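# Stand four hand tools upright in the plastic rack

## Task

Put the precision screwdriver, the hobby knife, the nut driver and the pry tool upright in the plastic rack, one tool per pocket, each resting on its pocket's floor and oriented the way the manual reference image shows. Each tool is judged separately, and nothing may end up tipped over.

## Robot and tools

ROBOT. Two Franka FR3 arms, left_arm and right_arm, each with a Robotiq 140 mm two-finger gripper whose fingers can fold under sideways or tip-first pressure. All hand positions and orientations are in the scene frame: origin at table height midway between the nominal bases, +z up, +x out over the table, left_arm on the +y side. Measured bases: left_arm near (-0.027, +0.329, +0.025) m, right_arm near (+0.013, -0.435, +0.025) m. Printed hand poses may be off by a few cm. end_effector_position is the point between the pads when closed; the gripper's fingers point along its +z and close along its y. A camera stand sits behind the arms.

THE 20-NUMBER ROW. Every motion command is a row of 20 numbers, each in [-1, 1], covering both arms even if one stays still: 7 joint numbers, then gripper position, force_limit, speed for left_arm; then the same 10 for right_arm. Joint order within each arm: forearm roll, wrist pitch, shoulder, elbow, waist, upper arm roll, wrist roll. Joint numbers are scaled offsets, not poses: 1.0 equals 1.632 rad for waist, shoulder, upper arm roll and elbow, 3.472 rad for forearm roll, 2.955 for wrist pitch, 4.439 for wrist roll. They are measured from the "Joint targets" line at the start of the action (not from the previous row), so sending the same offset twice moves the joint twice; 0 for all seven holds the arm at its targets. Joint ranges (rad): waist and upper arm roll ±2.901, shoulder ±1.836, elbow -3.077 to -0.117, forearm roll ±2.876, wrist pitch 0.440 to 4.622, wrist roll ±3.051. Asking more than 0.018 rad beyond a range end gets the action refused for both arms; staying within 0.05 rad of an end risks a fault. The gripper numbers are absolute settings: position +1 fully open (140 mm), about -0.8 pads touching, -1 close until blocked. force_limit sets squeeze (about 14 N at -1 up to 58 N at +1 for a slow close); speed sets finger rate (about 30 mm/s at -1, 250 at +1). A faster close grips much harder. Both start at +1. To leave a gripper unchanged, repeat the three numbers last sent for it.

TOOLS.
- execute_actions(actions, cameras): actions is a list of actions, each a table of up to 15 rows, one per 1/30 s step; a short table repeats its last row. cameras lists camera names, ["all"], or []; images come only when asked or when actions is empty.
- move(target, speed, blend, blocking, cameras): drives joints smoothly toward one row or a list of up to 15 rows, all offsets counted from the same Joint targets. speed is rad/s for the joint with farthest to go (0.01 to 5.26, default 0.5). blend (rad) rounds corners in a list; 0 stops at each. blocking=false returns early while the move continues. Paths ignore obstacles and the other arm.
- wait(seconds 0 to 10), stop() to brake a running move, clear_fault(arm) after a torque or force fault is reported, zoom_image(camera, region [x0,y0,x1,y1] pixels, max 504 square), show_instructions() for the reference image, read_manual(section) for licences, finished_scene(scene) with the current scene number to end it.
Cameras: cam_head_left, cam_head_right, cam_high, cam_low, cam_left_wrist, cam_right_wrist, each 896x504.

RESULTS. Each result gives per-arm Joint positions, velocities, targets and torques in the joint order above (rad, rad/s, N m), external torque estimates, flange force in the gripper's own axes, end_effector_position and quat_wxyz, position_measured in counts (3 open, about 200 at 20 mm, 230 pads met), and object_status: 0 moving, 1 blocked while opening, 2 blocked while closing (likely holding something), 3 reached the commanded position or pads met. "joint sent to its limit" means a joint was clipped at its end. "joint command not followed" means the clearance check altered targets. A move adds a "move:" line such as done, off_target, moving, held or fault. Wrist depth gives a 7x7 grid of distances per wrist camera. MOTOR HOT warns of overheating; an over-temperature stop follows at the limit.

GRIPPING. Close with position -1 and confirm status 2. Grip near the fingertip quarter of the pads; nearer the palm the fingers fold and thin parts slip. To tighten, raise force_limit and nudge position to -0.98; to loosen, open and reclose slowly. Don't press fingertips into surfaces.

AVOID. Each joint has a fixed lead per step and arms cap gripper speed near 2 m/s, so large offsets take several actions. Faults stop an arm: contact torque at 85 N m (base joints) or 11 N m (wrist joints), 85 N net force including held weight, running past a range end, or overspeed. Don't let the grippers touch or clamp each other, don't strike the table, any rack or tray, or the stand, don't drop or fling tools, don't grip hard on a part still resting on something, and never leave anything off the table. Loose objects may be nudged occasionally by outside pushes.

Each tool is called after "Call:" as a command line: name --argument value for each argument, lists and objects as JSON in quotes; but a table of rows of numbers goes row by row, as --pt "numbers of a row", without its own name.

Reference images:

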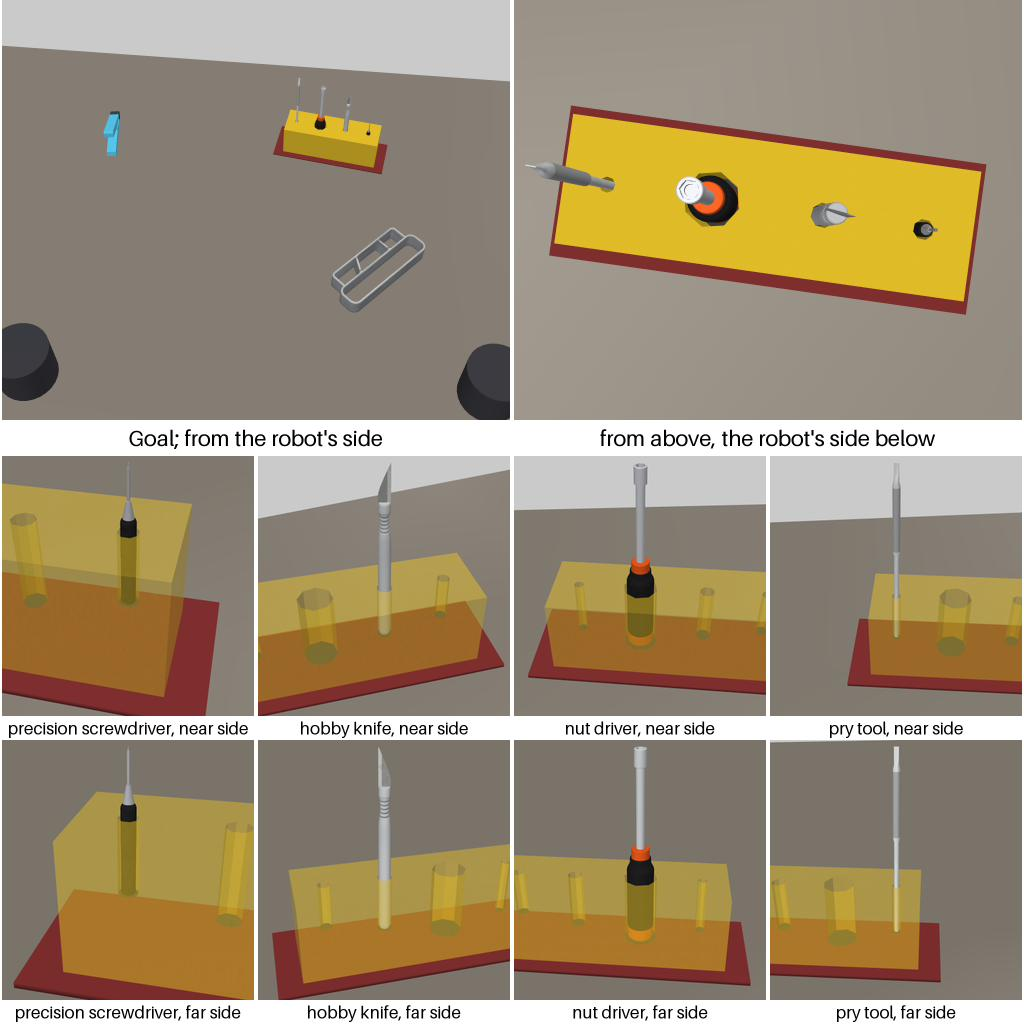

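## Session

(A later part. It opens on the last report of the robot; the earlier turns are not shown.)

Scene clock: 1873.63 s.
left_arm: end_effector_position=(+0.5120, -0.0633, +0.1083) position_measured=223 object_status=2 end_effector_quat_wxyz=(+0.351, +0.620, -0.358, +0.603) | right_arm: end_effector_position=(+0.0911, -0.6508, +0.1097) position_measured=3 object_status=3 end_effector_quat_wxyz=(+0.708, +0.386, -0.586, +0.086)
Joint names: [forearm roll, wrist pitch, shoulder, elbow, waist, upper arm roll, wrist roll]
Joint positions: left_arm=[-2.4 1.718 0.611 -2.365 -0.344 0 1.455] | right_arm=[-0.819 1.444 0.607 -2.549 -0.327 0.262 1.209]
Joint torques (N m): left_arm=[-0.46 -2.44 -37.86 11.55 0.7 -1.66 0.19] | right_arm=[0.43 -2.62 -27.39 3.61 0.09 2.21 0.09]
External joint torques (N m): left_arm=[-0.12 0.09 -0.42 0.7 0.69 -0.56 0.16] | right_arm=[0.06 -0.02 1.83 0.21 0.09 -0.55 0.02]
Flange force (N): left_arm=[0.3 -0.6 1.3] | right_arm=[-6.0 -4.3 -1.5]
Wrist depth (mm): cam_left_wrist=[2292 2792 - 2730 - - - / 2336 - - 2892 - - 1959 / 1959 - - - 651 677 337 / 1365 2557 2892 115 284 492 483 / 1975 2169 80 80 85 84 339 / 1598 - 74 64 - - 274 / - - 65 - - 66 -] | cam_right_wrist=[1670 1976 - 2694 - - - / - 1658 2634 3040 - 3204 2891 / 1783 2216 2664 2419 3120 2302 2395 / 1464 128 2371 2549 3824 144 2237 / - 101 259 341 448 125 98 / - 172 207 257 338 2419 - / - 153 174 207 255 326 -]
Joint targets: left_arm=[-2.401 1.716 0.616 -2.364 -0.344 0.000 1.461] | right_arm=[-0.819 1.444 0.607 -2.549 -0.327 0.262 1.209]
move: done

Call:
move --target '[0,0.0009,-0.0036,-0.0016,-0.0002,0,-0.0005,-1,-0.1,-1,0,0,0,0,0,0,0,1,1,1]' --speed 0.03

Call:
move --target '[0,0,0,0,0,0,0,-0.59,-0.1,-1,0,0,0,0,0,0,0,1,1,1]' --cameras '["cam_high","cam_low","cam_left_wrist"]'

Call:
zoom_image --camera "cam_high" --region '[370, 240, 420, 310]'

Call:
zoom_image --camera "cam_left_wrist" --region '[400, 60, 560, 420]'

Scene clock: 1878.90 s.
left_arm: end_effector_position=(+0.5121, -0.0634, +0.1085) position_measured=223 object_status=2 end_effector_quat_wxyz=(+0.351, +0.620, -0.358, +0.604) | right_arm: end_effector_position=(+0.0911, -0.6508, +0.1097) position_measured=3 object_status=3 end_effector_quat_wxyz=(+0.708, +0.386, -0.586, +0.086)
Joint names: [forearm roll, wrist pitch, shoulder, elbow, waist, upper arm roll, wrist roll]
Joint positions: left_arm=[-2.4 1.718 0.611 -2.365 -0.344 0 1.456] | right_arm=[-0.819 1.444 0.607 -2.549 -0.327 0.262 1.209]
Joint torques (N m): left_arm=[-0.48 -2.29 -39.39 11.07 0.49 -1.76 0.06] | right_arm=[0.44 -2.62 -27.31 3.68 0.08 2.2 0.06]
External joint torques (N m): left_arm=[-0.15 0.25 -1.98 0.25 0.48 -0.65 0.03] | right_arm=[0.07 -0.04 1.78 0.3 0.05 -0.59 -0.01]
Flange force (N): left_arm=[6.0 1.5 -0.6] | right_arm=[-5.8 -4.5 -1.6]
Wrist depth (mm): cam_left_wrist=[2531 2792 3737 - 2169 - - / 2059 3856 3572 - 2670 - 335 / 1975 2169 3856 - 679 682 345 / 2169 2699 2792 116 287 488 479 / 1898 2150 80 80 85 84 339 / 1567 - 74 64 - - 273 / - - 65 - - 66 -] | cam_right_wrist=[- 1437 2136 - - - 2080 / - 2026 2664 - - - - / 1783 1976 2725 2419 - 2725 2348 / 1482 117 2348 2664 3248 145 2419 / - 101 259 334 2694 125 99 / - 172 208 257 337 2470 - / - 153 174 207 255 327 -]
Joint targets: left_arm=[-2.401 1.719 0.610 -2.367 -0.344 0.000 1.459] | right_arm=[-0.819 1.444 0.607 -2.549 -0.327 0.262 1.209]
move: done

Scene clock: 1879.57 s.
left_arm: end_effector_position=(+0.5121, -0.0634, +0.1084) position_measured=204 object_status=0 end_effector_quat_wxyz=(+0.351, +0.620, -0.358, +0.604) | right_arm: end_effector_position=(+0.0911, -0.6508, +0.1097) position_measured=3 object_status=3 end_effector_quat_wxyz=(+0.708, +0.386, -0.586, +0.086)
Joint names: [forearm roll, wrist pitch, shoulder, elbow, waist, upper arm roll, wrist roll]
Joint positions: left_arm=[-2.4 1.718 0.611 -2.365 -0.344 0 1.456] | right_arm=[-0.819 1.444 0.607 -2.549 -0.327 0.262 1.209]
Joint torques (N m): left_arm=[-0.47 -2.44 -39.41 11.09 0.51 -1.49 0.04] | right_arm=[0.42 -2.63 -27.29 3.62 0.08 2.19 0.08]
External joint torques (N m): left_arm=[-0.15 0.08 -2.11 0.36 0.57 -0.32 0] | right_arm=[0.05 -0.04 1.88 0.22 0.07 -0.59 0.01]
Flange force (N): left_arm=[6.0 1.0 -1.1] | right_arm=[-6.1 -4.5 -1.5]
Wrist depth (mm): cam_left_wrist=[- 2150 - - 2892 - - / 2454 2858 - 2825 - - 333 / 2249 3470 - 2792 666 623 336 / 2112 2699 3075 121 290 490 478 / 1898 2249 80 91 80 84 341 / 1664 - - 167 - - 274 / - - 67 - - 67 -] | cam_right_wrist=[1591 1624 2175 - 4160 - 2395 / 1796 1756 - - - 2823 2419 / 1743 2136 - 2258 - 2694 2470 / 1520 128 2280 2577 - 145 2496 / - 101 255 334 462 125 98 / - 173 208 257 339 2605 - / - 153 174 207 254 325 -]
Joint targets: left_arm=[-2.401 1.719 0.610 -2.367 -0.344 0.000 1.459] | right_arm=[-0.819 1.444 0.607 -2.549 -0.327 0.262 1.209]
move: done
Images, in order (width x height): cam_high 896x504, cam_low 896x504, cam_left_wrist 896x504.

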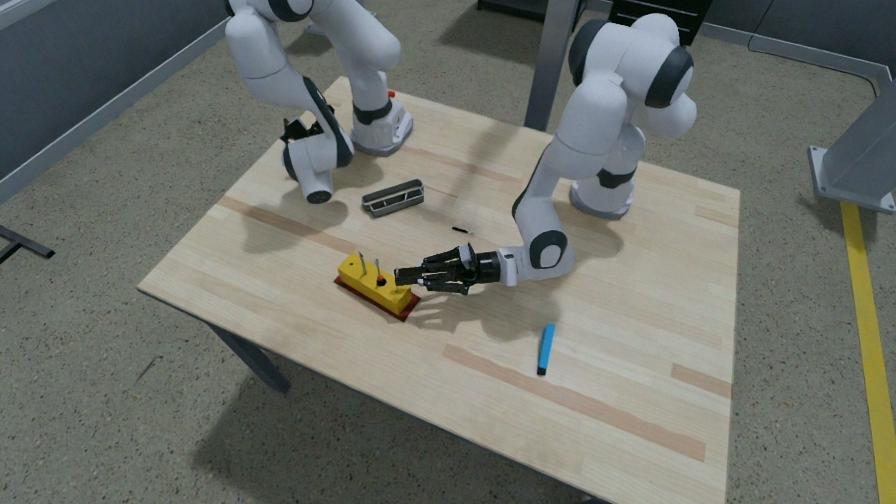

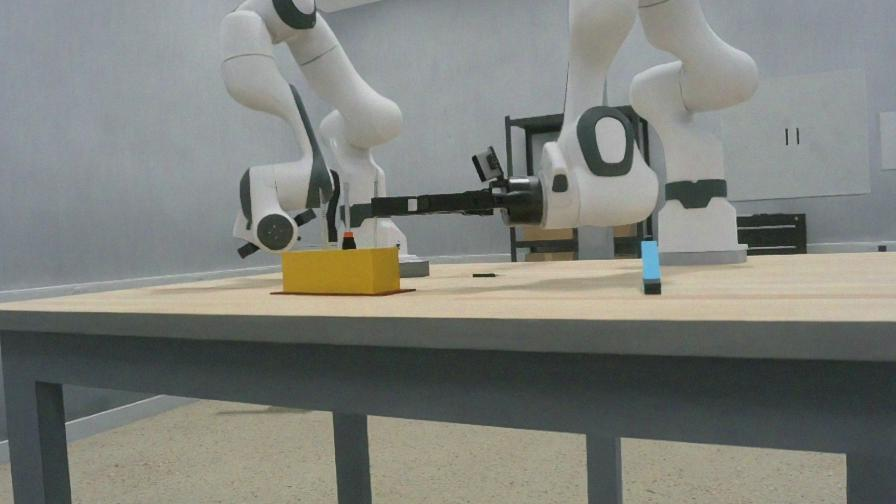

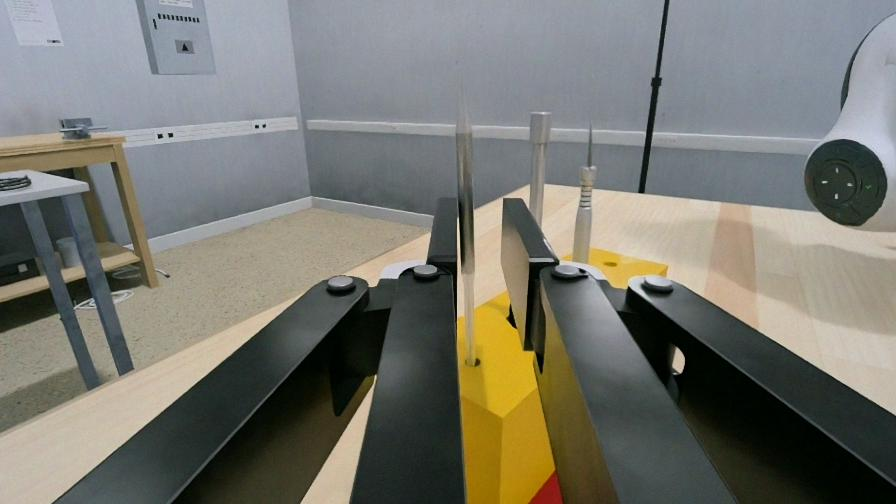

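Scaled by 7.200.

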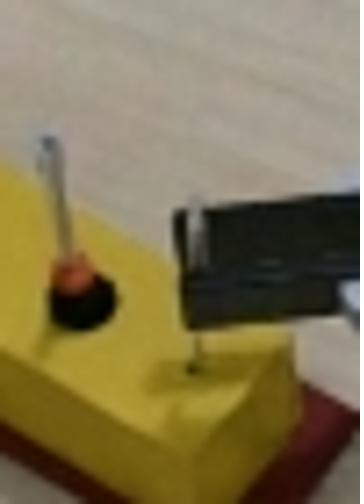

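Scaled by 1.400.

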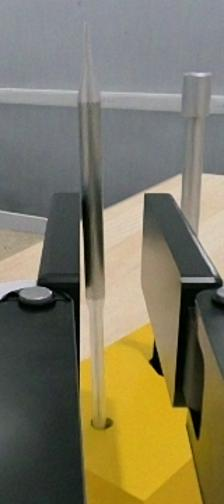

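Call:
move --pt "0.0099 -0.0082 -0.0108 -0.0272 0.0235 0 0.0035 -0.59 -0.1 -1 0 0 0 0 0 0 0 1 1 1" --pt "0.0240 -0.0173 -0.0228 -0.0589 0.0551 0 0.0077 -0.59 -0.1 -1 0 0 0 0 0 0 0 1 1 1" --pt "0.0530 -0.0307 -0.0406 -0.1084 0.1187 0 0.0155 -0.59 -0.1 -1 0 0 0 0 0 0 0 1 1 1" --speed '[0.06,0.1,0.15]' --blend '[0.01,0.02,0]' --cameras '["cam_high","cam_low","cam_left_wrist"]'

Call:
zoom_image --camera "cam_high" --region '[330, 230, 430, 330]'

Scene clock: 1943.87 s.
left_arm: end_effector_position=(+0.4693, +0.0158, +0.1085) position_measured=204 object_status=3 end_effector_quat_wxyz=(+0.350, +0.623, -0.356, +0.602) | right_arm: end_effector_position=(+0.0911, -0.6508, +0.1097) position_measured=3 object_status=3 end_effector_quat_wxyz=(+0.708, +0.386, -0.586, +0.086)
Joint names: [forearm roll, wrist pitch, shoulder, elbow, waist, upper arm roll, wrist roll]
Joint positions: left_arm=[-2.22 1.632 0.546 -2.542 -0.152 0.001 1.52] | right_arm=[-0.819 1.444 0.607 -2.549 -0.327 0.262 1.209]
Joint velocities: left_arm=[0.001 -0.002 0 -0.002 -0.002 -0.001 0.007] | right_arm=[within noise]
Joint torques (N m): left_arm=[0.28 -2.74 -35.32 8.19 1.13 -1.67 0.14] | right_arm=[0.43 -2.62 -27.34 3.6 0.07 2.2 0.09]
External joint torques (N m): left_arm=[0.41 -0.18 -2.24 0.11 1.12 -0.49 0.11] | right_arm=[0.06 -0.04 1.86 0.19 0.04 -0.61 0.02]
Flange force (N): left_arm=[7.1 0.8 -2.9] | right_arm=[-6.0 -4.4 -1.4]
Wrist depth (mm): cam_left_wrist=[2229 2730 - - - - 389 / 2314 - 3572 3737 - 2504 398 / 1396 - 3856 - 650 698 406 / 2229 2670 3075 260 336 472 467 / 2024 368 80 91 80 84 323 / 277 - - 68 - - 268 / - - 66 - - 67 -] | cam_right_wrist=[- 1852 - - 2725 2964 2577 / 1694 1824 2444 2324 3040 - - / 1756 2348 2324 - - 2605 2136 / 1473 128 2324 2577 - 134 2080 / - 101 258 339 466 125 98 / - 172 207 257 338 2522 - / - 153 173 206 255 325 -]
Joint targets: left_arm=[-2.217 1.628 0.544 -2.544 -0.150 0.000 1.528] | right_arm=[-0.819 1.444 0.607 -2.549 -0.327 0.262 1.209]
move: done
Images, in order (width x height): cam_high 896x504, cam_low 896x504, cam_left_wrist 896x504.

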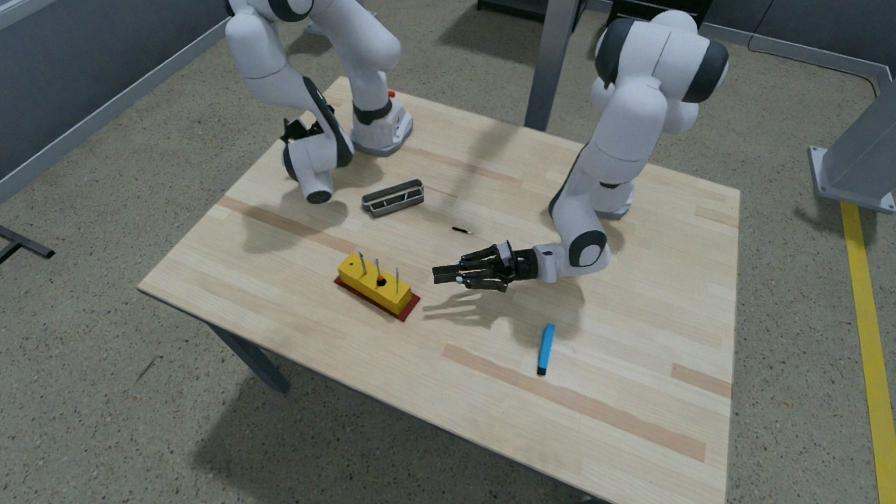

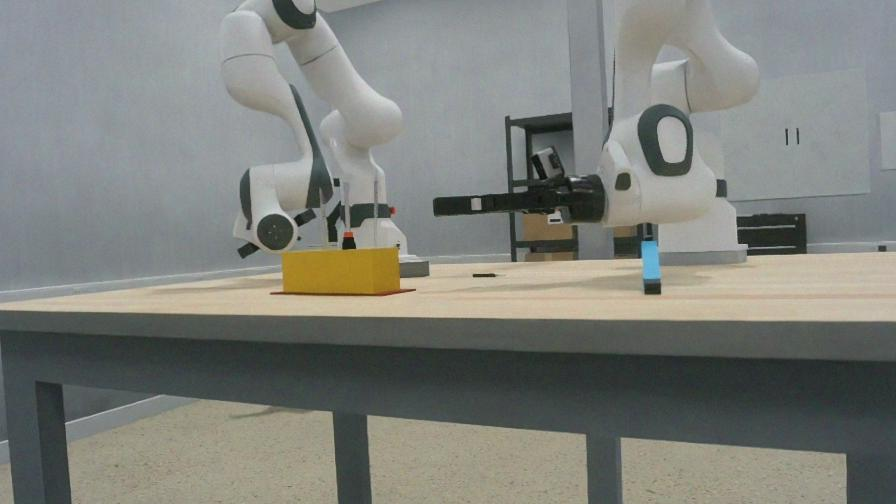

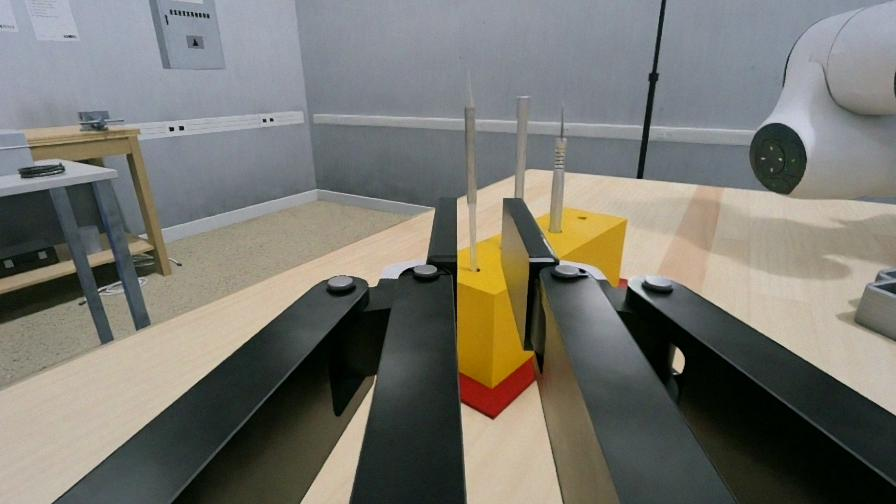

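Scaled by 5.040.

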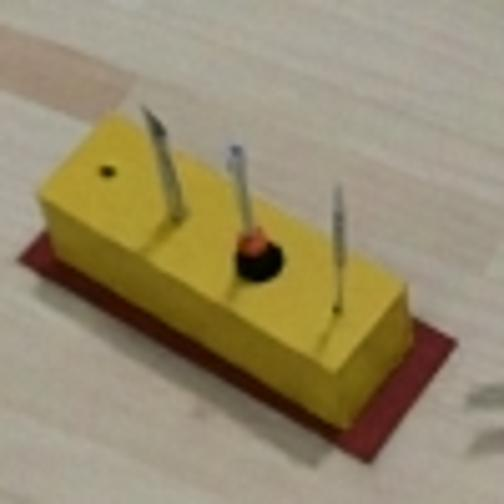

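Call:
move --pt "0.0530 -0.0307 -0.2451 0 0 0 0 -0.59 -0.1 -1 0 0 0 0 0 0 0 1 1 1" --pt "0.6385 0.3116 -0.3960 -0.0656 -0.4575 0 0.1674 -0.49 -0.1 0 0 0 0 0 0 0 0 1 1 1" --speed '[0.4,0.9]' --blend '[0.1,0]' --cameras '["cam_high","cam_left_wrist"]'

Call:
zoom_image --camera "cam_left_wrist" --region '[400, 0, 560, 420]'

Scene clock: 1964.20 s.
left_arm: end_effector_position=(+0.2431, +0.0077, +0.0891) position_measured=191 object_status=3 end_effector_quat_wxyz=(-0.002, +0.704, +0.710, -0.001) | right_arm: end_effector_position=(+0.0911, -0.6508, +0.1097) position_measured=3 object_status=3 end_effector_quat_wxyz=(+0.708, +0.386, -0.586, +0.086)
Joint names: [forearm roll, wrist pitch, shoulder, elbow, waist, upper arm roll, wrist roll]
Joint positions: left_arm=[-0.003 2.545 -0.101 -2.649 -0.896 -0.001 2.265] | right_arm=[-0.819 1.444 0.607 -2.549 -0.327 0.262 1.209]
Joint torques (N m): left_arm=[1.04 2.86 -25.32 19.41 -0.11 -0.41 0.1] | right_arm=[0.42 -2.64 -27.37 3.59 0.09 2.22 0.05]
External joint torques (N m): left_arm=[0.54 0.42 -1.47 -0.03 -0.11 -0.31 0.1] | right_arm=[0.04 -0.05 1.73 0.24 0.09 -0.55 -0.02]
Flange force (N): left_arm=[3.2 -2.8 -2.5] | right_arm=[-5.6 -4.3 -1.5]
Wrist depth (mm): cam_left_wrist=[208 209 209 208 208 207 206 / 222 221 221 220 219 219 218 / 234 233 234 233 232 232 232 / 249 248 246 245 149 247 247 / 266 262 85 258 85 92 262 / - 62 - 280 - - 260 / - - - 306 - - 64] | cam_right_wrist=[- 1810 - - - - - / - - - - - - 2371 / 1769 2175 2444 2444 - 1928 2605 / 1482 128 2348 2605 2757 145 2324 / - 101 258 339 2694 125 98 / - 172 207 257 338 2444 - / - 153 174 207 255 325 -]
Joint targets: left_arm=[-0.001 2.549 -0.103 -2.651 -0.897 0.000 2.271] | right_arm=[-0.819 1.444 0.607 -2.549 -0.327 0.262 1.209]
move: done
Images, in order (width x height): cam_high 896x504, cam_left_wrist 896x504.

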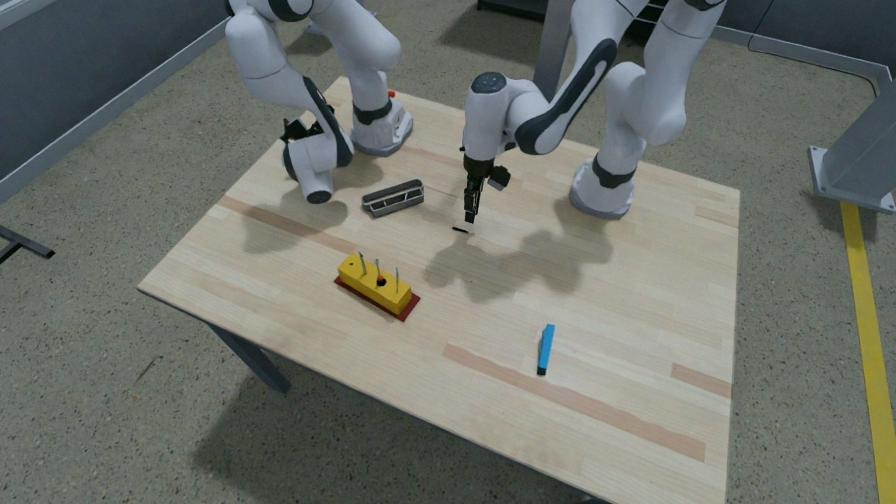

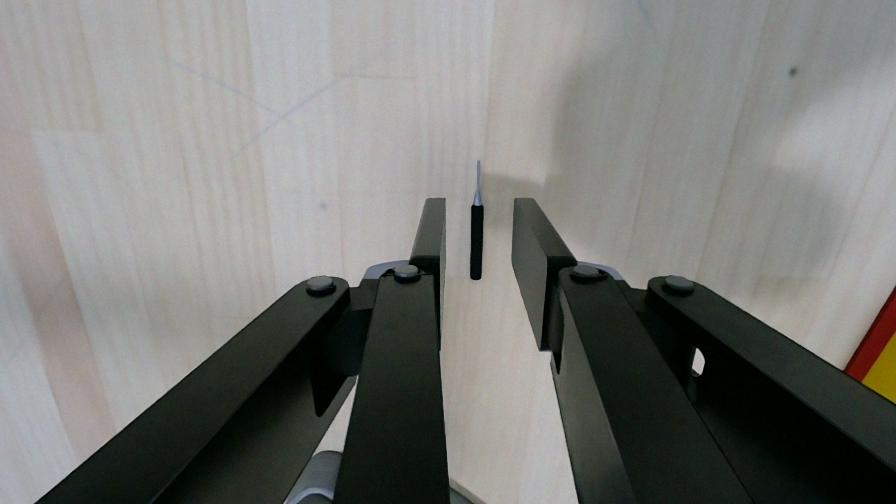

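Scaled by 1.200.

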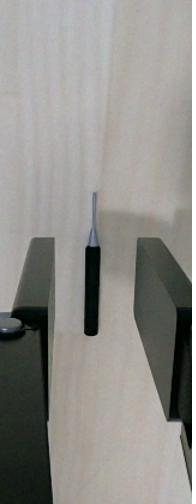

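Call:
move --pt "0.0003 0.0511 0.0888 -0.0043 0.0031 0 0.0010 -0.49 -0.1 0 0 0 0 0 0 0 0 1 1 1" --pt "0.0003 0.0686 0.1214 -0.0034 0.0031 0 0.0010 -0.49 -0.1 0 0 0 0 0 0 0 0 1 1 1" --speed '[0.12,0.04]' --blend '[0.01,0]' --cameras '["cam_left_wrist"]'

Call:
zoom_image --camera "cam_left_wrist" --region '[400, 100, 560, 360]'

Scene clock: 1989.63 s.
left_arm: end_effector_position=(+0.2452, +0.0072, +0.0227) position_measured=191 object_status=3 end_effector_quat_wxyz=(-0.001, +0.705, +0.709, +0.000) | right_arm: end_effector_position=(+0.0911, -0.6508, +0.1097) position_measured=3 object_status=3 end_effector_quat_wxyz=(+0.708, +0.386, -0.586, +0.086)
Joint names: [forearm roll, wrist pitch, shoulder, elbow, waist, upper arm roll, wrist roll]
Joint positions: left_arm=[-0.002 2.747 0.093 -2.656 -0.893 -0.001 2.27] | right_arm=[-0.819 1.444 0.607 -2.549 -0.327 0.262 1.209]
Joint velocities: left_arm=[0 0.003 -0.001 0.001 0 0 -0.001] | right_arm=[within noise]
Joint torques (N m): left_arm=[0.88 2.8 -27.92 16.72 1.09 -0.12 0.17] | right_arm=[0.43 -2.62 -27.32 3.59 0.08 2.19 0.09]
External joint torques (N m): left_arm=[0.54 0.35 -0.53 0.48 1.06 -0.24 0.17] | right_arm=[0.06 -0.03 1.83 0.19 0.03 -0.61 0.02]
Flange force (N): left_arm=[1.0 1.2 -0.5] | right_arm=[-5.9 -4.4 -1.3]
Wrist depth (mm): cam_left_wrist=[148 148 148 149 148 148 147 / 157 156 157 157 156 156 156 / 167 166 166 166 166 166 166 / 179 177 175 174 149 176 176 / 189 186 85 184 85 92 188 / - 62 - 203 - - - / - - - 215 - - 64] | cam_right_wrist=[- 1635 - - 3293 - 2605 / - 1838 2348 - - 3120 - / 1810 2216 3120 2549 - 2694 2549 / - 128 2371 2725 - 134 2117 / - 101 249 342 451 125 98 / - 172 207 257 337 2577 - / - 153 173 207 255 327 -]
Joint targets: left_arm=[0.000 2.752 0.095 -2.656 -0.892 0.000 2.276] | right_arm=[-0.819 1.444 0.607 -2.549 -0.327 0.262 1.209]
move: done
Images, in order (width x height): cam_left_wrist 896x504.

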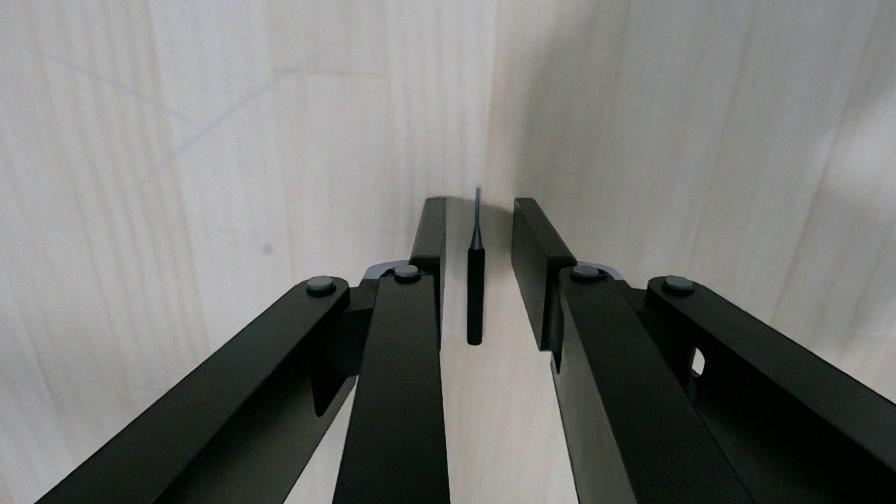

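Scaled by 1.938.

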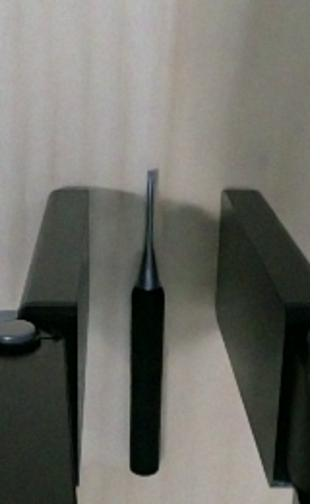

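Call:
move --target '[0,0.0010,0.0019,0.0001,0,0,0,-0.49,-0.1,0,0,0,0,0,0,0,0,1,1,1]' --speed 0.02

Call:
move --target '[0,0,0,0,0,0,0,-1,-0.1,-1,0,0,0,0,0,0,0,1,1,1]'

Call:
wait --seconds 1.2 --cameras '["cam_left_wrist"]'

Call:
zoom_image --camera "cam_left_wrist" --region '[400, 100, 560, 360]'

Scene clock: 2001.50 s.
left_arm: end_effector_position=(+0.2452, +0.0072, +0.0217) position_measured=191 object_status=3 end_effector_quat_wxyz=(-0.001, +0.705, +0.709, +0.000) | right_arm: end_effector_position=(+0.0911, -0.6508, +0.1097) position_measured=3 object_status=3 end_effector_quat_wxyz=(+0.708, +0.386, -0.586, +0.086)
Joint names: [forearm roll, wrist pitch, shoulder, elbow, waist, upper arm roll, wrist roll]
Joint positions: left_arm=[-0.002 2.75 0.096 -2.656 -0.893 -0.001 2.27] | right_arm=[-0.819 1.444 0.607 -2.549 -0.327 0.262 1.209]
Joint torques (N m): left_arm=[0.88 2.9 -27.97 16.69 1.11 -0.09 0.19] | right_arm=[0.42 -2.63 -27.35 3.62 0.08 2.2 0.08]
External joint torques (N m): left_arm=[0.53 0.46 -0.54 0.57 1.19 -0.1 0.19] | right_arm=[0.06 -0.04 1.8 0.21 0.13 -0.53 0.01]
Flange force (N): left_arm=[1.1 1.6 -0.3] | right_arm=[-5.9 -4.2 -1.6]
Wrist depth (mm): cam_left_wrist=[147 147 147 148 147 147 147 / 156 155 156 156 156 155 155 / 165 165 165 165 165 165 165 / 178 176 173 173 149 176 175 / 188 185 85 182 85 92 188 / - 62 - 201 - - - / - - - 213 - - 64] | cam_right_wrist=[- 1731 - 2857 3436 3120 2324 / 1694 1943 2725 4160 - 2891 2789 / 1912 1852 2577 2419 - 3436 2371 / 1464 128 2371 2605 - 135 2348 / - 101 260 341 455 125 98 / - 172 208 256 338 2395 - / - 154 173 207 255 327 -]
Joint targets: left_arm=[0.000 2.755 0.098 -2.656 -0.892 0.000 2.276] | right_arm=[-0.819 1.444 0.607 -2.549 -0.327 0.262 1.209]
move: done

Scene clock: 2002.43 s.
left_arm: end_effector_position=(+0.2452, +0.0071, +0.0217) position_measured=222 object_status=0 end_effector_quat_wxyz=(-0.001, +0.705, +0.709, +0.000) | right_arm: end_effector_position=(+0.0911, -0.6508, +0.1097) position_measured=3 object_status=3 end_effector_quat_wxyz=(+0.708, +0.386, -0.586, +0.086)
Joint names: [forearm roll, wrist pitch, shoulder, elbow, waist, upper arm roll, wrist roll]
Joint positions: left_arm=[-0.002 2.751 0.096 -2.656 -0.893 -0.001 2.27] | right_arm=[-0.819 1.444 0.607 -2.549 -0.327 0.262 1.209]
Joint torques (N m): left_arm=[0.88 2.87 -27.3 16.17 1.13 -0.13 0.16] | right_arm=[0.43 -2.62 -27.3 3.59 0.09 2.21 0.08]
External joint torques (N m): left_arm=[0.54 0.41 0.11 0.03 1.18 -0.18 0.16] | right_arm=[0.05 -0.03 1.73 0.3 0.11 -0.54 0]
Flange force (N): left_arm=[1.2 1.3 1.6] | right_arm=[-5.7 -4.3 -1.6]
Wrist depth (mm): cam_left_wrist=[147 147 147 147 147 147 147 / 156 155 156 156 156 155 156 / 165 165 165 165 165 165 164 / 178 176 176 133 174 176 175 / 188 188 85 80 85 84 187 / 199 - 74 - - - 196 / - - 66 - - 66 -] | cam_right_wrist=[1510 1852 2216 - - 3887 - / 1682 1976 2891 - - - 2694 / 1706 1992 2496 2470 3040 3161 2577 / 1473 128 2395 3079 3592 144 2136 / - 101 259 339 2577 125 98 / - 172 207 256 337 2634 - / - 153 173 207 255 324 -]
Joint targets: left_arm=[0.000 2.755 0.098 -2.656 -0.892 0.000 2.276] | right_arm=[-0.819 1.444 0.607 -2.549 -0.327 0.262 1.209]
move: done

Scene clock: 2003.63 s.
left_arm: end_effector_position=(+0.2452, +0.0071, +0.0217) position_measured=222 object_status=2 end_effector_quat_wxyz=(-0.001, +0.705, +0.709, +0.000) | right_arm: end_effector_position=(+0.0911, -0.6508, +0.1097) position_measured=3 object_status=3 end_effector_quat_wxyz=(+0.708, +0.386, -0.586, +0.086)
Joint names: [forearm roll, wrist pitch, shoulder, elbow, waist, upper arm roll, wrist roll]
Joint positions: left_arm=[-0.002 2.751 0.096 -2.656 -0.893 -0.001 2.27] | right_arm=[-0.819 1.444 0.607 -2.549 -0.327 0.262 1.209]
Joint torques (N m): left_arm=[0.87 2.86 -27.31 16.21 1.08 -0.1 0.16] | right_arm=[0.42 -2.63 -27.34 3.65 0.07 2.2 0.07]
External joint torques (N m): left_arm=[0.53 0.41 0.09 0.02 1.08 -0.2 0.16] | right_arm=[0.05 -0.05 1.77 0.25 0.06 -0.57 0]
Flange force (N): left_arm=[1.2 1.1 1.5] | right_arm=[-5.7 -4.4 -1.5]
Wrist depth (mm): cam_left_wrist=[147 147 147 147 147 147 147 / 156 155 156 156 156 156 155 / 165 165 165 165 165 165 165 / 179 176 176 134 173 175 175 / 188 188 85 80 85 84 187 / 199 - 74 - - - 196 / - - 65 - - 66 -] | cam_right_wrist=[- 1635 - 2725 3204 - - / - 1613 2470 3339 3592 - 2857 / 1731 2136 2634 2522 - 2664 2395 / 1464 128 2280 2496 - 145 2258 / - 101 259 338 468 125 98 / - 172 207 257 338 2549 - / - 153 174 207 255 327 -]
Joint targets: left_arm=[0.000 2.755 0.098 -2.656 -0.892 0.000 2.276] | right_arm=[-0.819 1.444 0.607 -2.549 -0.327 0.262 1.209]
Tool commands: left_gripper/position=-1.0 left_gripper/force_limit=-0.1 left_gripper/speed=-1.0 right_gripper/position=+1.0 right_gripper/force_limit=+1.0 right_gripper/speed=+1.0
wait: 1.20 s; at rest by 0.17 s
Images, in order (width x height): cam_left_wrist 896x504.

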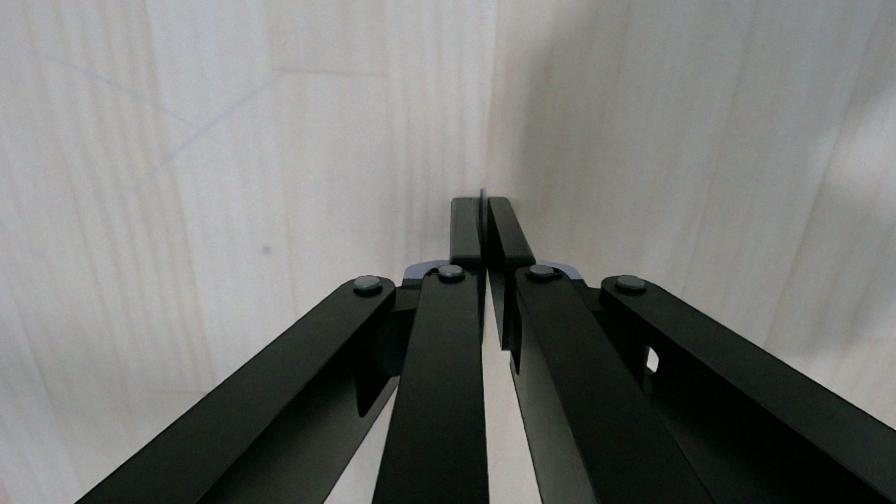

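Scaled by 1.938.

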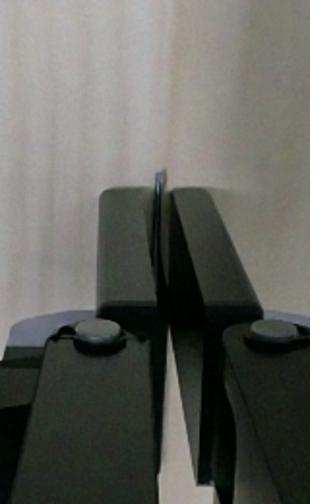

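Call:
move --pt "0 -0.0187 -0.0344 -0.0012 0 0 0 -1 -0.1 -1 0 0 0 0 0 0 0 1 1 1" --pt "0 -0.2575 -0.3099 0.1559 0 0 0 -1 -0.1 -1 0 0 0 0 0 0 0 1 1 1" --speed '[0.08,0.35]' --blend '[0.02,0]' --cameras '["cam_left_wrist"]'

Call:
zoom_image --camera "cam_left_wrist" --region '[400, 100, 560, 360]'

Scene clock: 2088.37 s.
left_arm: end_effector_position=(+0.2458, +0.0059, +0.2786) position_measured=222 object_status=2 end_effector_quat_wxyz=(+0.001, +0.706, +0.709, -0.001) | right_arm: end_effector_position=(+0.0911, -0.6508, +0.1097) position_measured=3 object_status=3 end_effector_quat_wxyz=(+0.708, +0.386, -0.586, +0.086)
Joint names: [forearm roll, wrist pitch, shoulder, elbow, waist, upper arm roll, wrist roll]
Joint positions: left_arm=[-0.002 1.998 -0.406 -2.402 -0.893 -0.001 2.27] | right_arm=[-0.819 1.444 0.607 -2.549 -0.327 0.262 1.209]
Joint velocities: left_arm=[0 -0.003 0.001 0 0 -0.001 -0.001] | right_arm=[within noise]
Joint torques (N m): left_arm=[1.28 2.28 -18.6 24.7 1.07 -0.84 0.17] | right_arm=[0.42 -2.64 -27.35 3.62 0.06 2.25 0.06]
External joint torques (N m): left_arm=[0.47 -0.19 -0.42 0.06 1.1 -0.41 0.17] | right_arm=[0.05 -0.07 1.79 0.19 0 -0.57 -0.01]
Flange force (N): left_arm=[1.6 -0.1 -0.9] | right_arm=[-5.7 -4.3 -1.4]
Wrist depth (mm): cam_left_wrist=[375 377 374 378 375 376 373 / 401 394 396 397 399 396 394 / 422 425 420 422 420 421 422 / 452 455 451 121 442 441 443 / 482 479 80 80 85 80 479 / 516 - 74 - - - 501 / - - 65 - - 66 -] | cam_right_wrist=[- 1852 2026 2694 - - 2470 / 1783 1882 2009 - - 2891 2664 / 1743 2216 2664 - - 2605 2237 / 1455 128 2371 3387 - 145 1943 / - 101 259 340 448 125 98 / - 172 207 256 338 2664 - / - 153 173 206 254 326 -]
Joint targets: left_arm=[0.000 1.994 -0.407 -2.402 -0.892 0.000 2.276] | right_arm=[-0.819 1.444 0.607 -2.549 -0.327 0.262 1.209]
move: done
Images, in order (width x height): cam_left_wrist 896x504.

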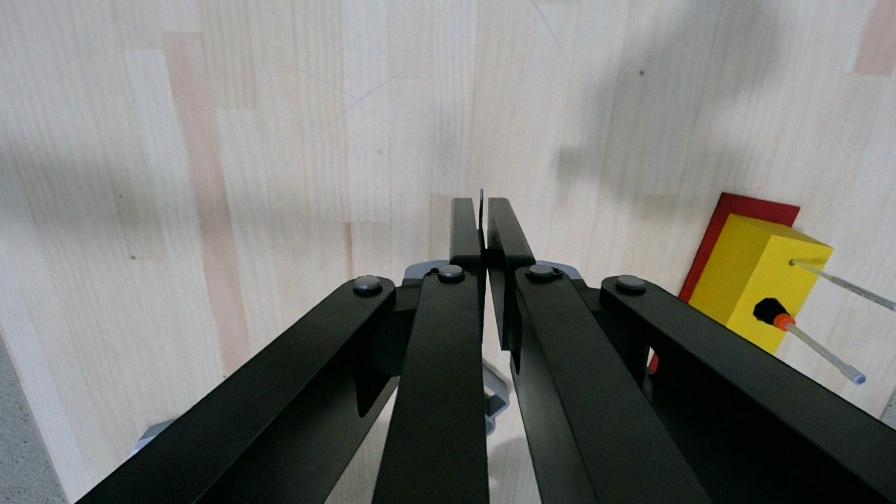

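Scaled by 1.938.

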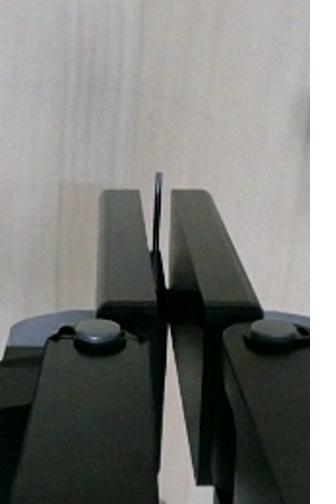

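Call:
move --target '[0.7468,0.0453,0.3964,0.0631,-0.0711,0,-0.0912,-1,-0.1,-1,0,0,0,0,0,0,0,1,1,1]' --speed 0.8 --cameras '["cam_high","cam_left_wrist"]'

Scene clock: 2097.73 s.
left_arm: end_effector_position=(+0.4791, -0.2169, +0.2853) position_measured=222 object_status=2 end_effector_quat_wxyz=(+0.178, +0.690, -0.186, +0.677) | right_arm: end_effector_position=(+0.0911, -0.6508, +0.1097) position_measured=3 object_status=3 end_effector_quat_wxyz=(+0.708, +0.386, -0.586, +0.086)
Joint names: [forearm roll, wrist pitch, shoulder, elbow, waist, upper arm roll, wrist roll]
Joint positions: left_arm=[2.59 2.124 0.238 -2.3 -1.007 0 1.879] | right_arm=[-0.819 1.444 0.607 -2.549 -0.327 0.262 1.209]
Joint velocities: left_arm=[0 0 -0.001 0.001 0.001 0 -0.005] | right_arm=[within noise]
Joint torques (N m): left_arm=[0.37 -2.11 -37.24 21.07 0.06 -0.36 -0.24] | right_arm=[0.42 -2.62 -27.34 3.6 0.06 2.2 0.05]
External joint torques (N m): left_arm=[0.5 0.33 -1.09 0.93 0.22 -0.18 -0.27] | right_arm=[0.05 -0.03 1.76 0.24 0.07 -0.55 -0.02]
Flange force (N): left_arm=[2.5 -1.4 1.5] | right_arm=[-5.7 -4.3 -1.5]
Wrist depth (mm): cam_left_wrist=[2504 2557 2892 3422 - 2382 1799 / 2270 2612 3918 - - 2612 - / 2059 1481 2314 6393 2892 - - / 1292 1813 2792 116 3737 - 1760 / 1854 1928 81 80 85 80 2041 / 1898 - 74 - - - 1840 / - - 66 - - 66 -] | cam_right_wrist=[1570 1838 2155 - - - - / - 1694 2324 - 3293 2324 - / 1824 2136 2823 2155 - 2823 2634 / 1491 128 2258 3161 - 145 2444 / - 101 259 340 460 125 98 / - 172 207 256 338 2496 - / - 154 174 207 255 327 -]
Joint targets: left_arm=[2.593 2.128 0.240 -2.299 -1.008 0.000 1.871] | right_arm=[-0.819 1.444 0.607 -2.549 -0.327 0.262 1.209]
move: done
Images, in order (width x height): cam_high 896x504, cam_left_wrist 896x504.

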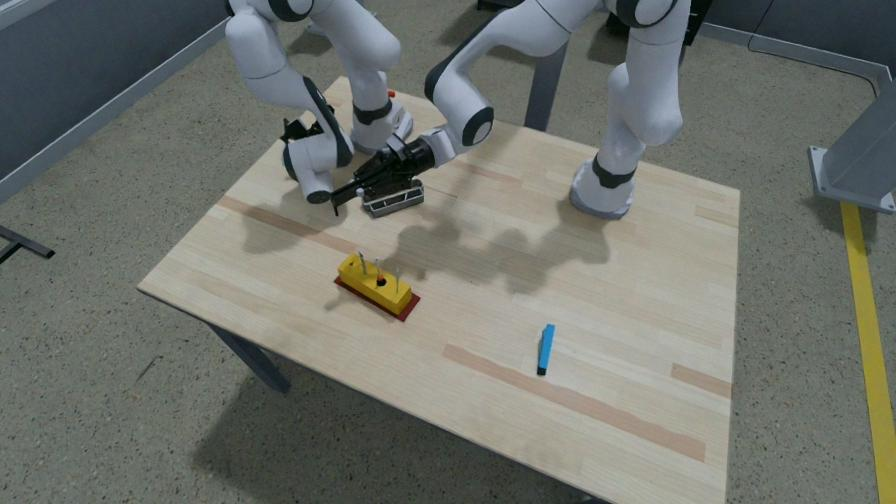

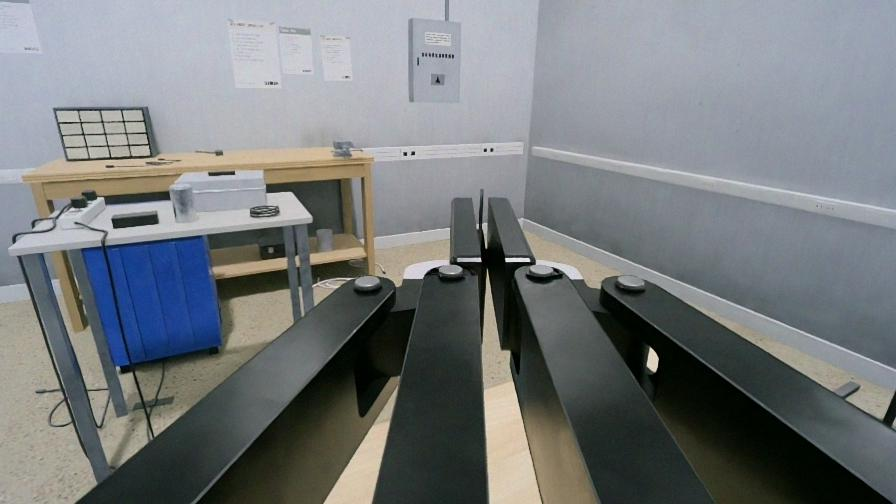

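Call:
move --target '[0.0115,-0.0948,0.2598,0.0662,-0.0178,0,-0.0365,-1,-0.1,-1,0,0,0,0,0,0,0,1,1,1]' --speed 0.25 --cameras '["cam_high","cam_low","cam_left_wrist"]'

Call:
zoom_image --camera "cam_high" --region '[330, 230, 390, 300]'

Call:
zoom_image --camera "cam_low" --region '[270, 170, 350, 260]'

Scene clock: 2107.90 s.
left_arm: end_effector_position=(+0.4781, -0.2173, +0.1149) position_measured=222 object_status=2 end_effector_quat_wxyz=(+0.177, +0.692, -0.187, +0.674) | right_arm: end_effector_position=(+0.0911, -0.6508, +0.1097) position_measured=3 object_status=3 end_effector_quat_wxyz=(+0.708, +0.386, -0.586, +0.086)
Joint names: [forearm roll, wrist pitch, shoulder, elbow, waist, upper arm roll, wrist roll]
Joint positions: left_arm=[2.63 1.852 0.662 -2.192 -1.036 0 1.717] | right_arm=[-0.819 1.444 0.607 -2.549 -0.327 0.262 1.209]
Joint velocities: left_arm=[0.001 -0.001 0 0.001 0.001 0 -0.006] | right_arm=[within noise]
Joint torques (N m): left_arm=[0.54 -2.75 -44.32 15.67 -0.18 0.05 -0.2] | right_arm=[0.42 -2.63 -27.36 3.6 0.13 2.21 0.11]
External joint torques (N m): left_arm=[0.49 -0.22 -2.04 1.09 -0.07 -0.02 -0.23] | right_arm=[0.05 -0.04 1.83 0.2 0.17 -0.52 0.04]
Flange force (N): left_arm=[3.7 -0.9 0.4] | right_arm=[-6.0 -4.2 -1.6]
Wrist depth (mm): cam_left_wrist=[2405 2359 - 2963 - - - / 2249 1446 3239 3328 - - - / 1609 1342 1928 - 3328 - 1813 / 1723 1883 2557 121 600 517 2112 / 1518 351 80 80 85 84 386 / 298 - 74 - - - 307 / - - 66 - - 66 -] | cam_right_wrist=[1706 1976 2044 - 3387 - 3120 / - 1824 - 3539 - 3079 - / 1731 1897 2927 2694 - 2789 2237 / 1482 128 2324 3001 - 145 2395 / - 101 259 341 464 125 98 / - 172 207 257 338 2634 - / - 153 173 206 257 326 -]
Joint targets: left_arm=[2.633 1.847 0.664 -2.191 -1.037 0.000 1.709] | right_arm=[-0.819 1.444 0.607 -2.549 -0.327 0.262 1.209]
move: done
Images, in order (width x height): cam_high 896x504, cam_low 896x504, cam_left_wrist 896x504.

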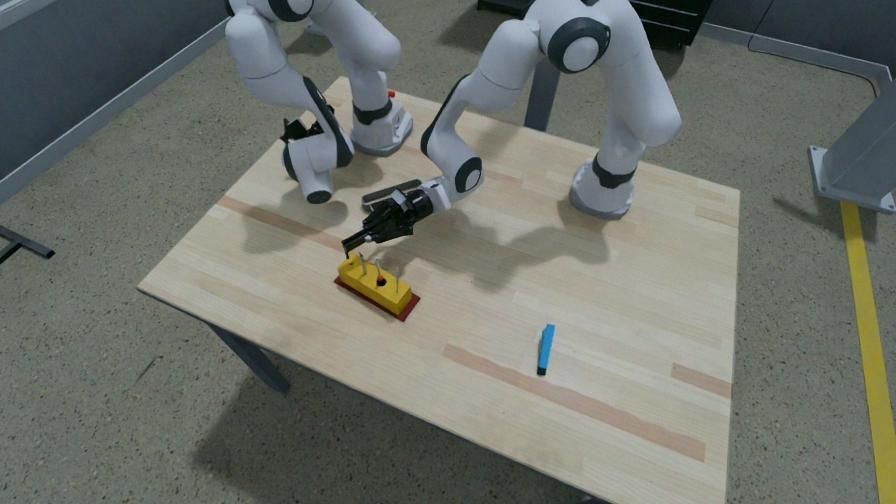

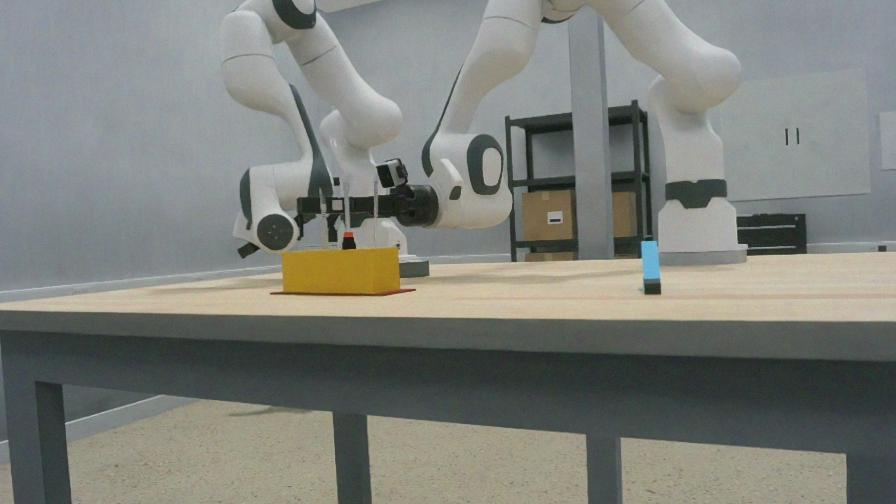

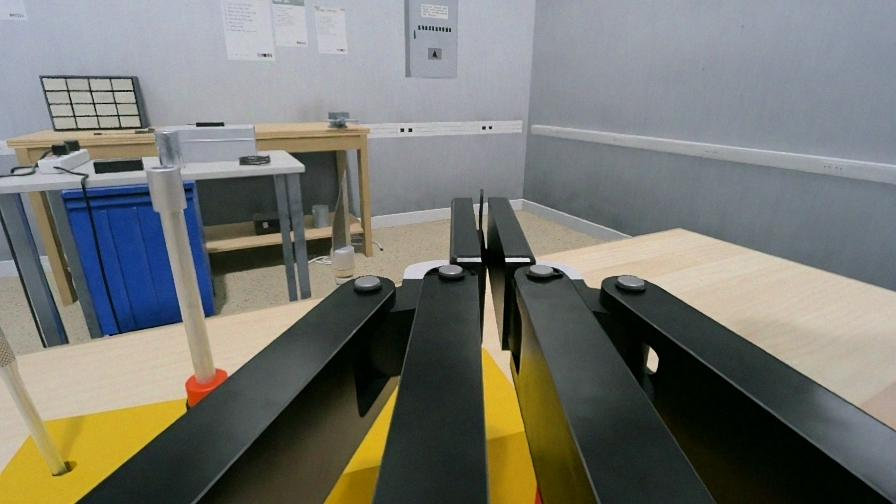

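Scaled by 7.200.

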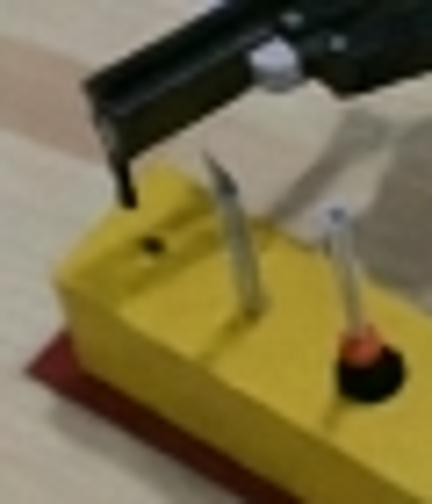

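Scaled by 5.600.

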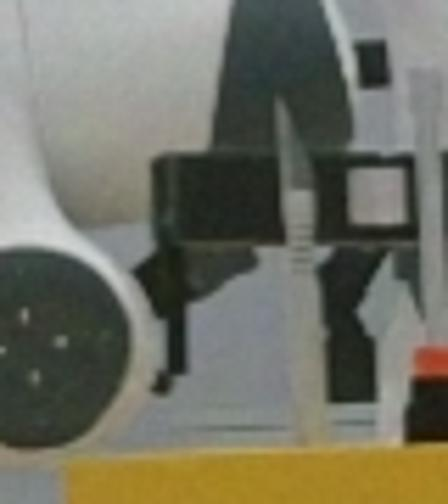

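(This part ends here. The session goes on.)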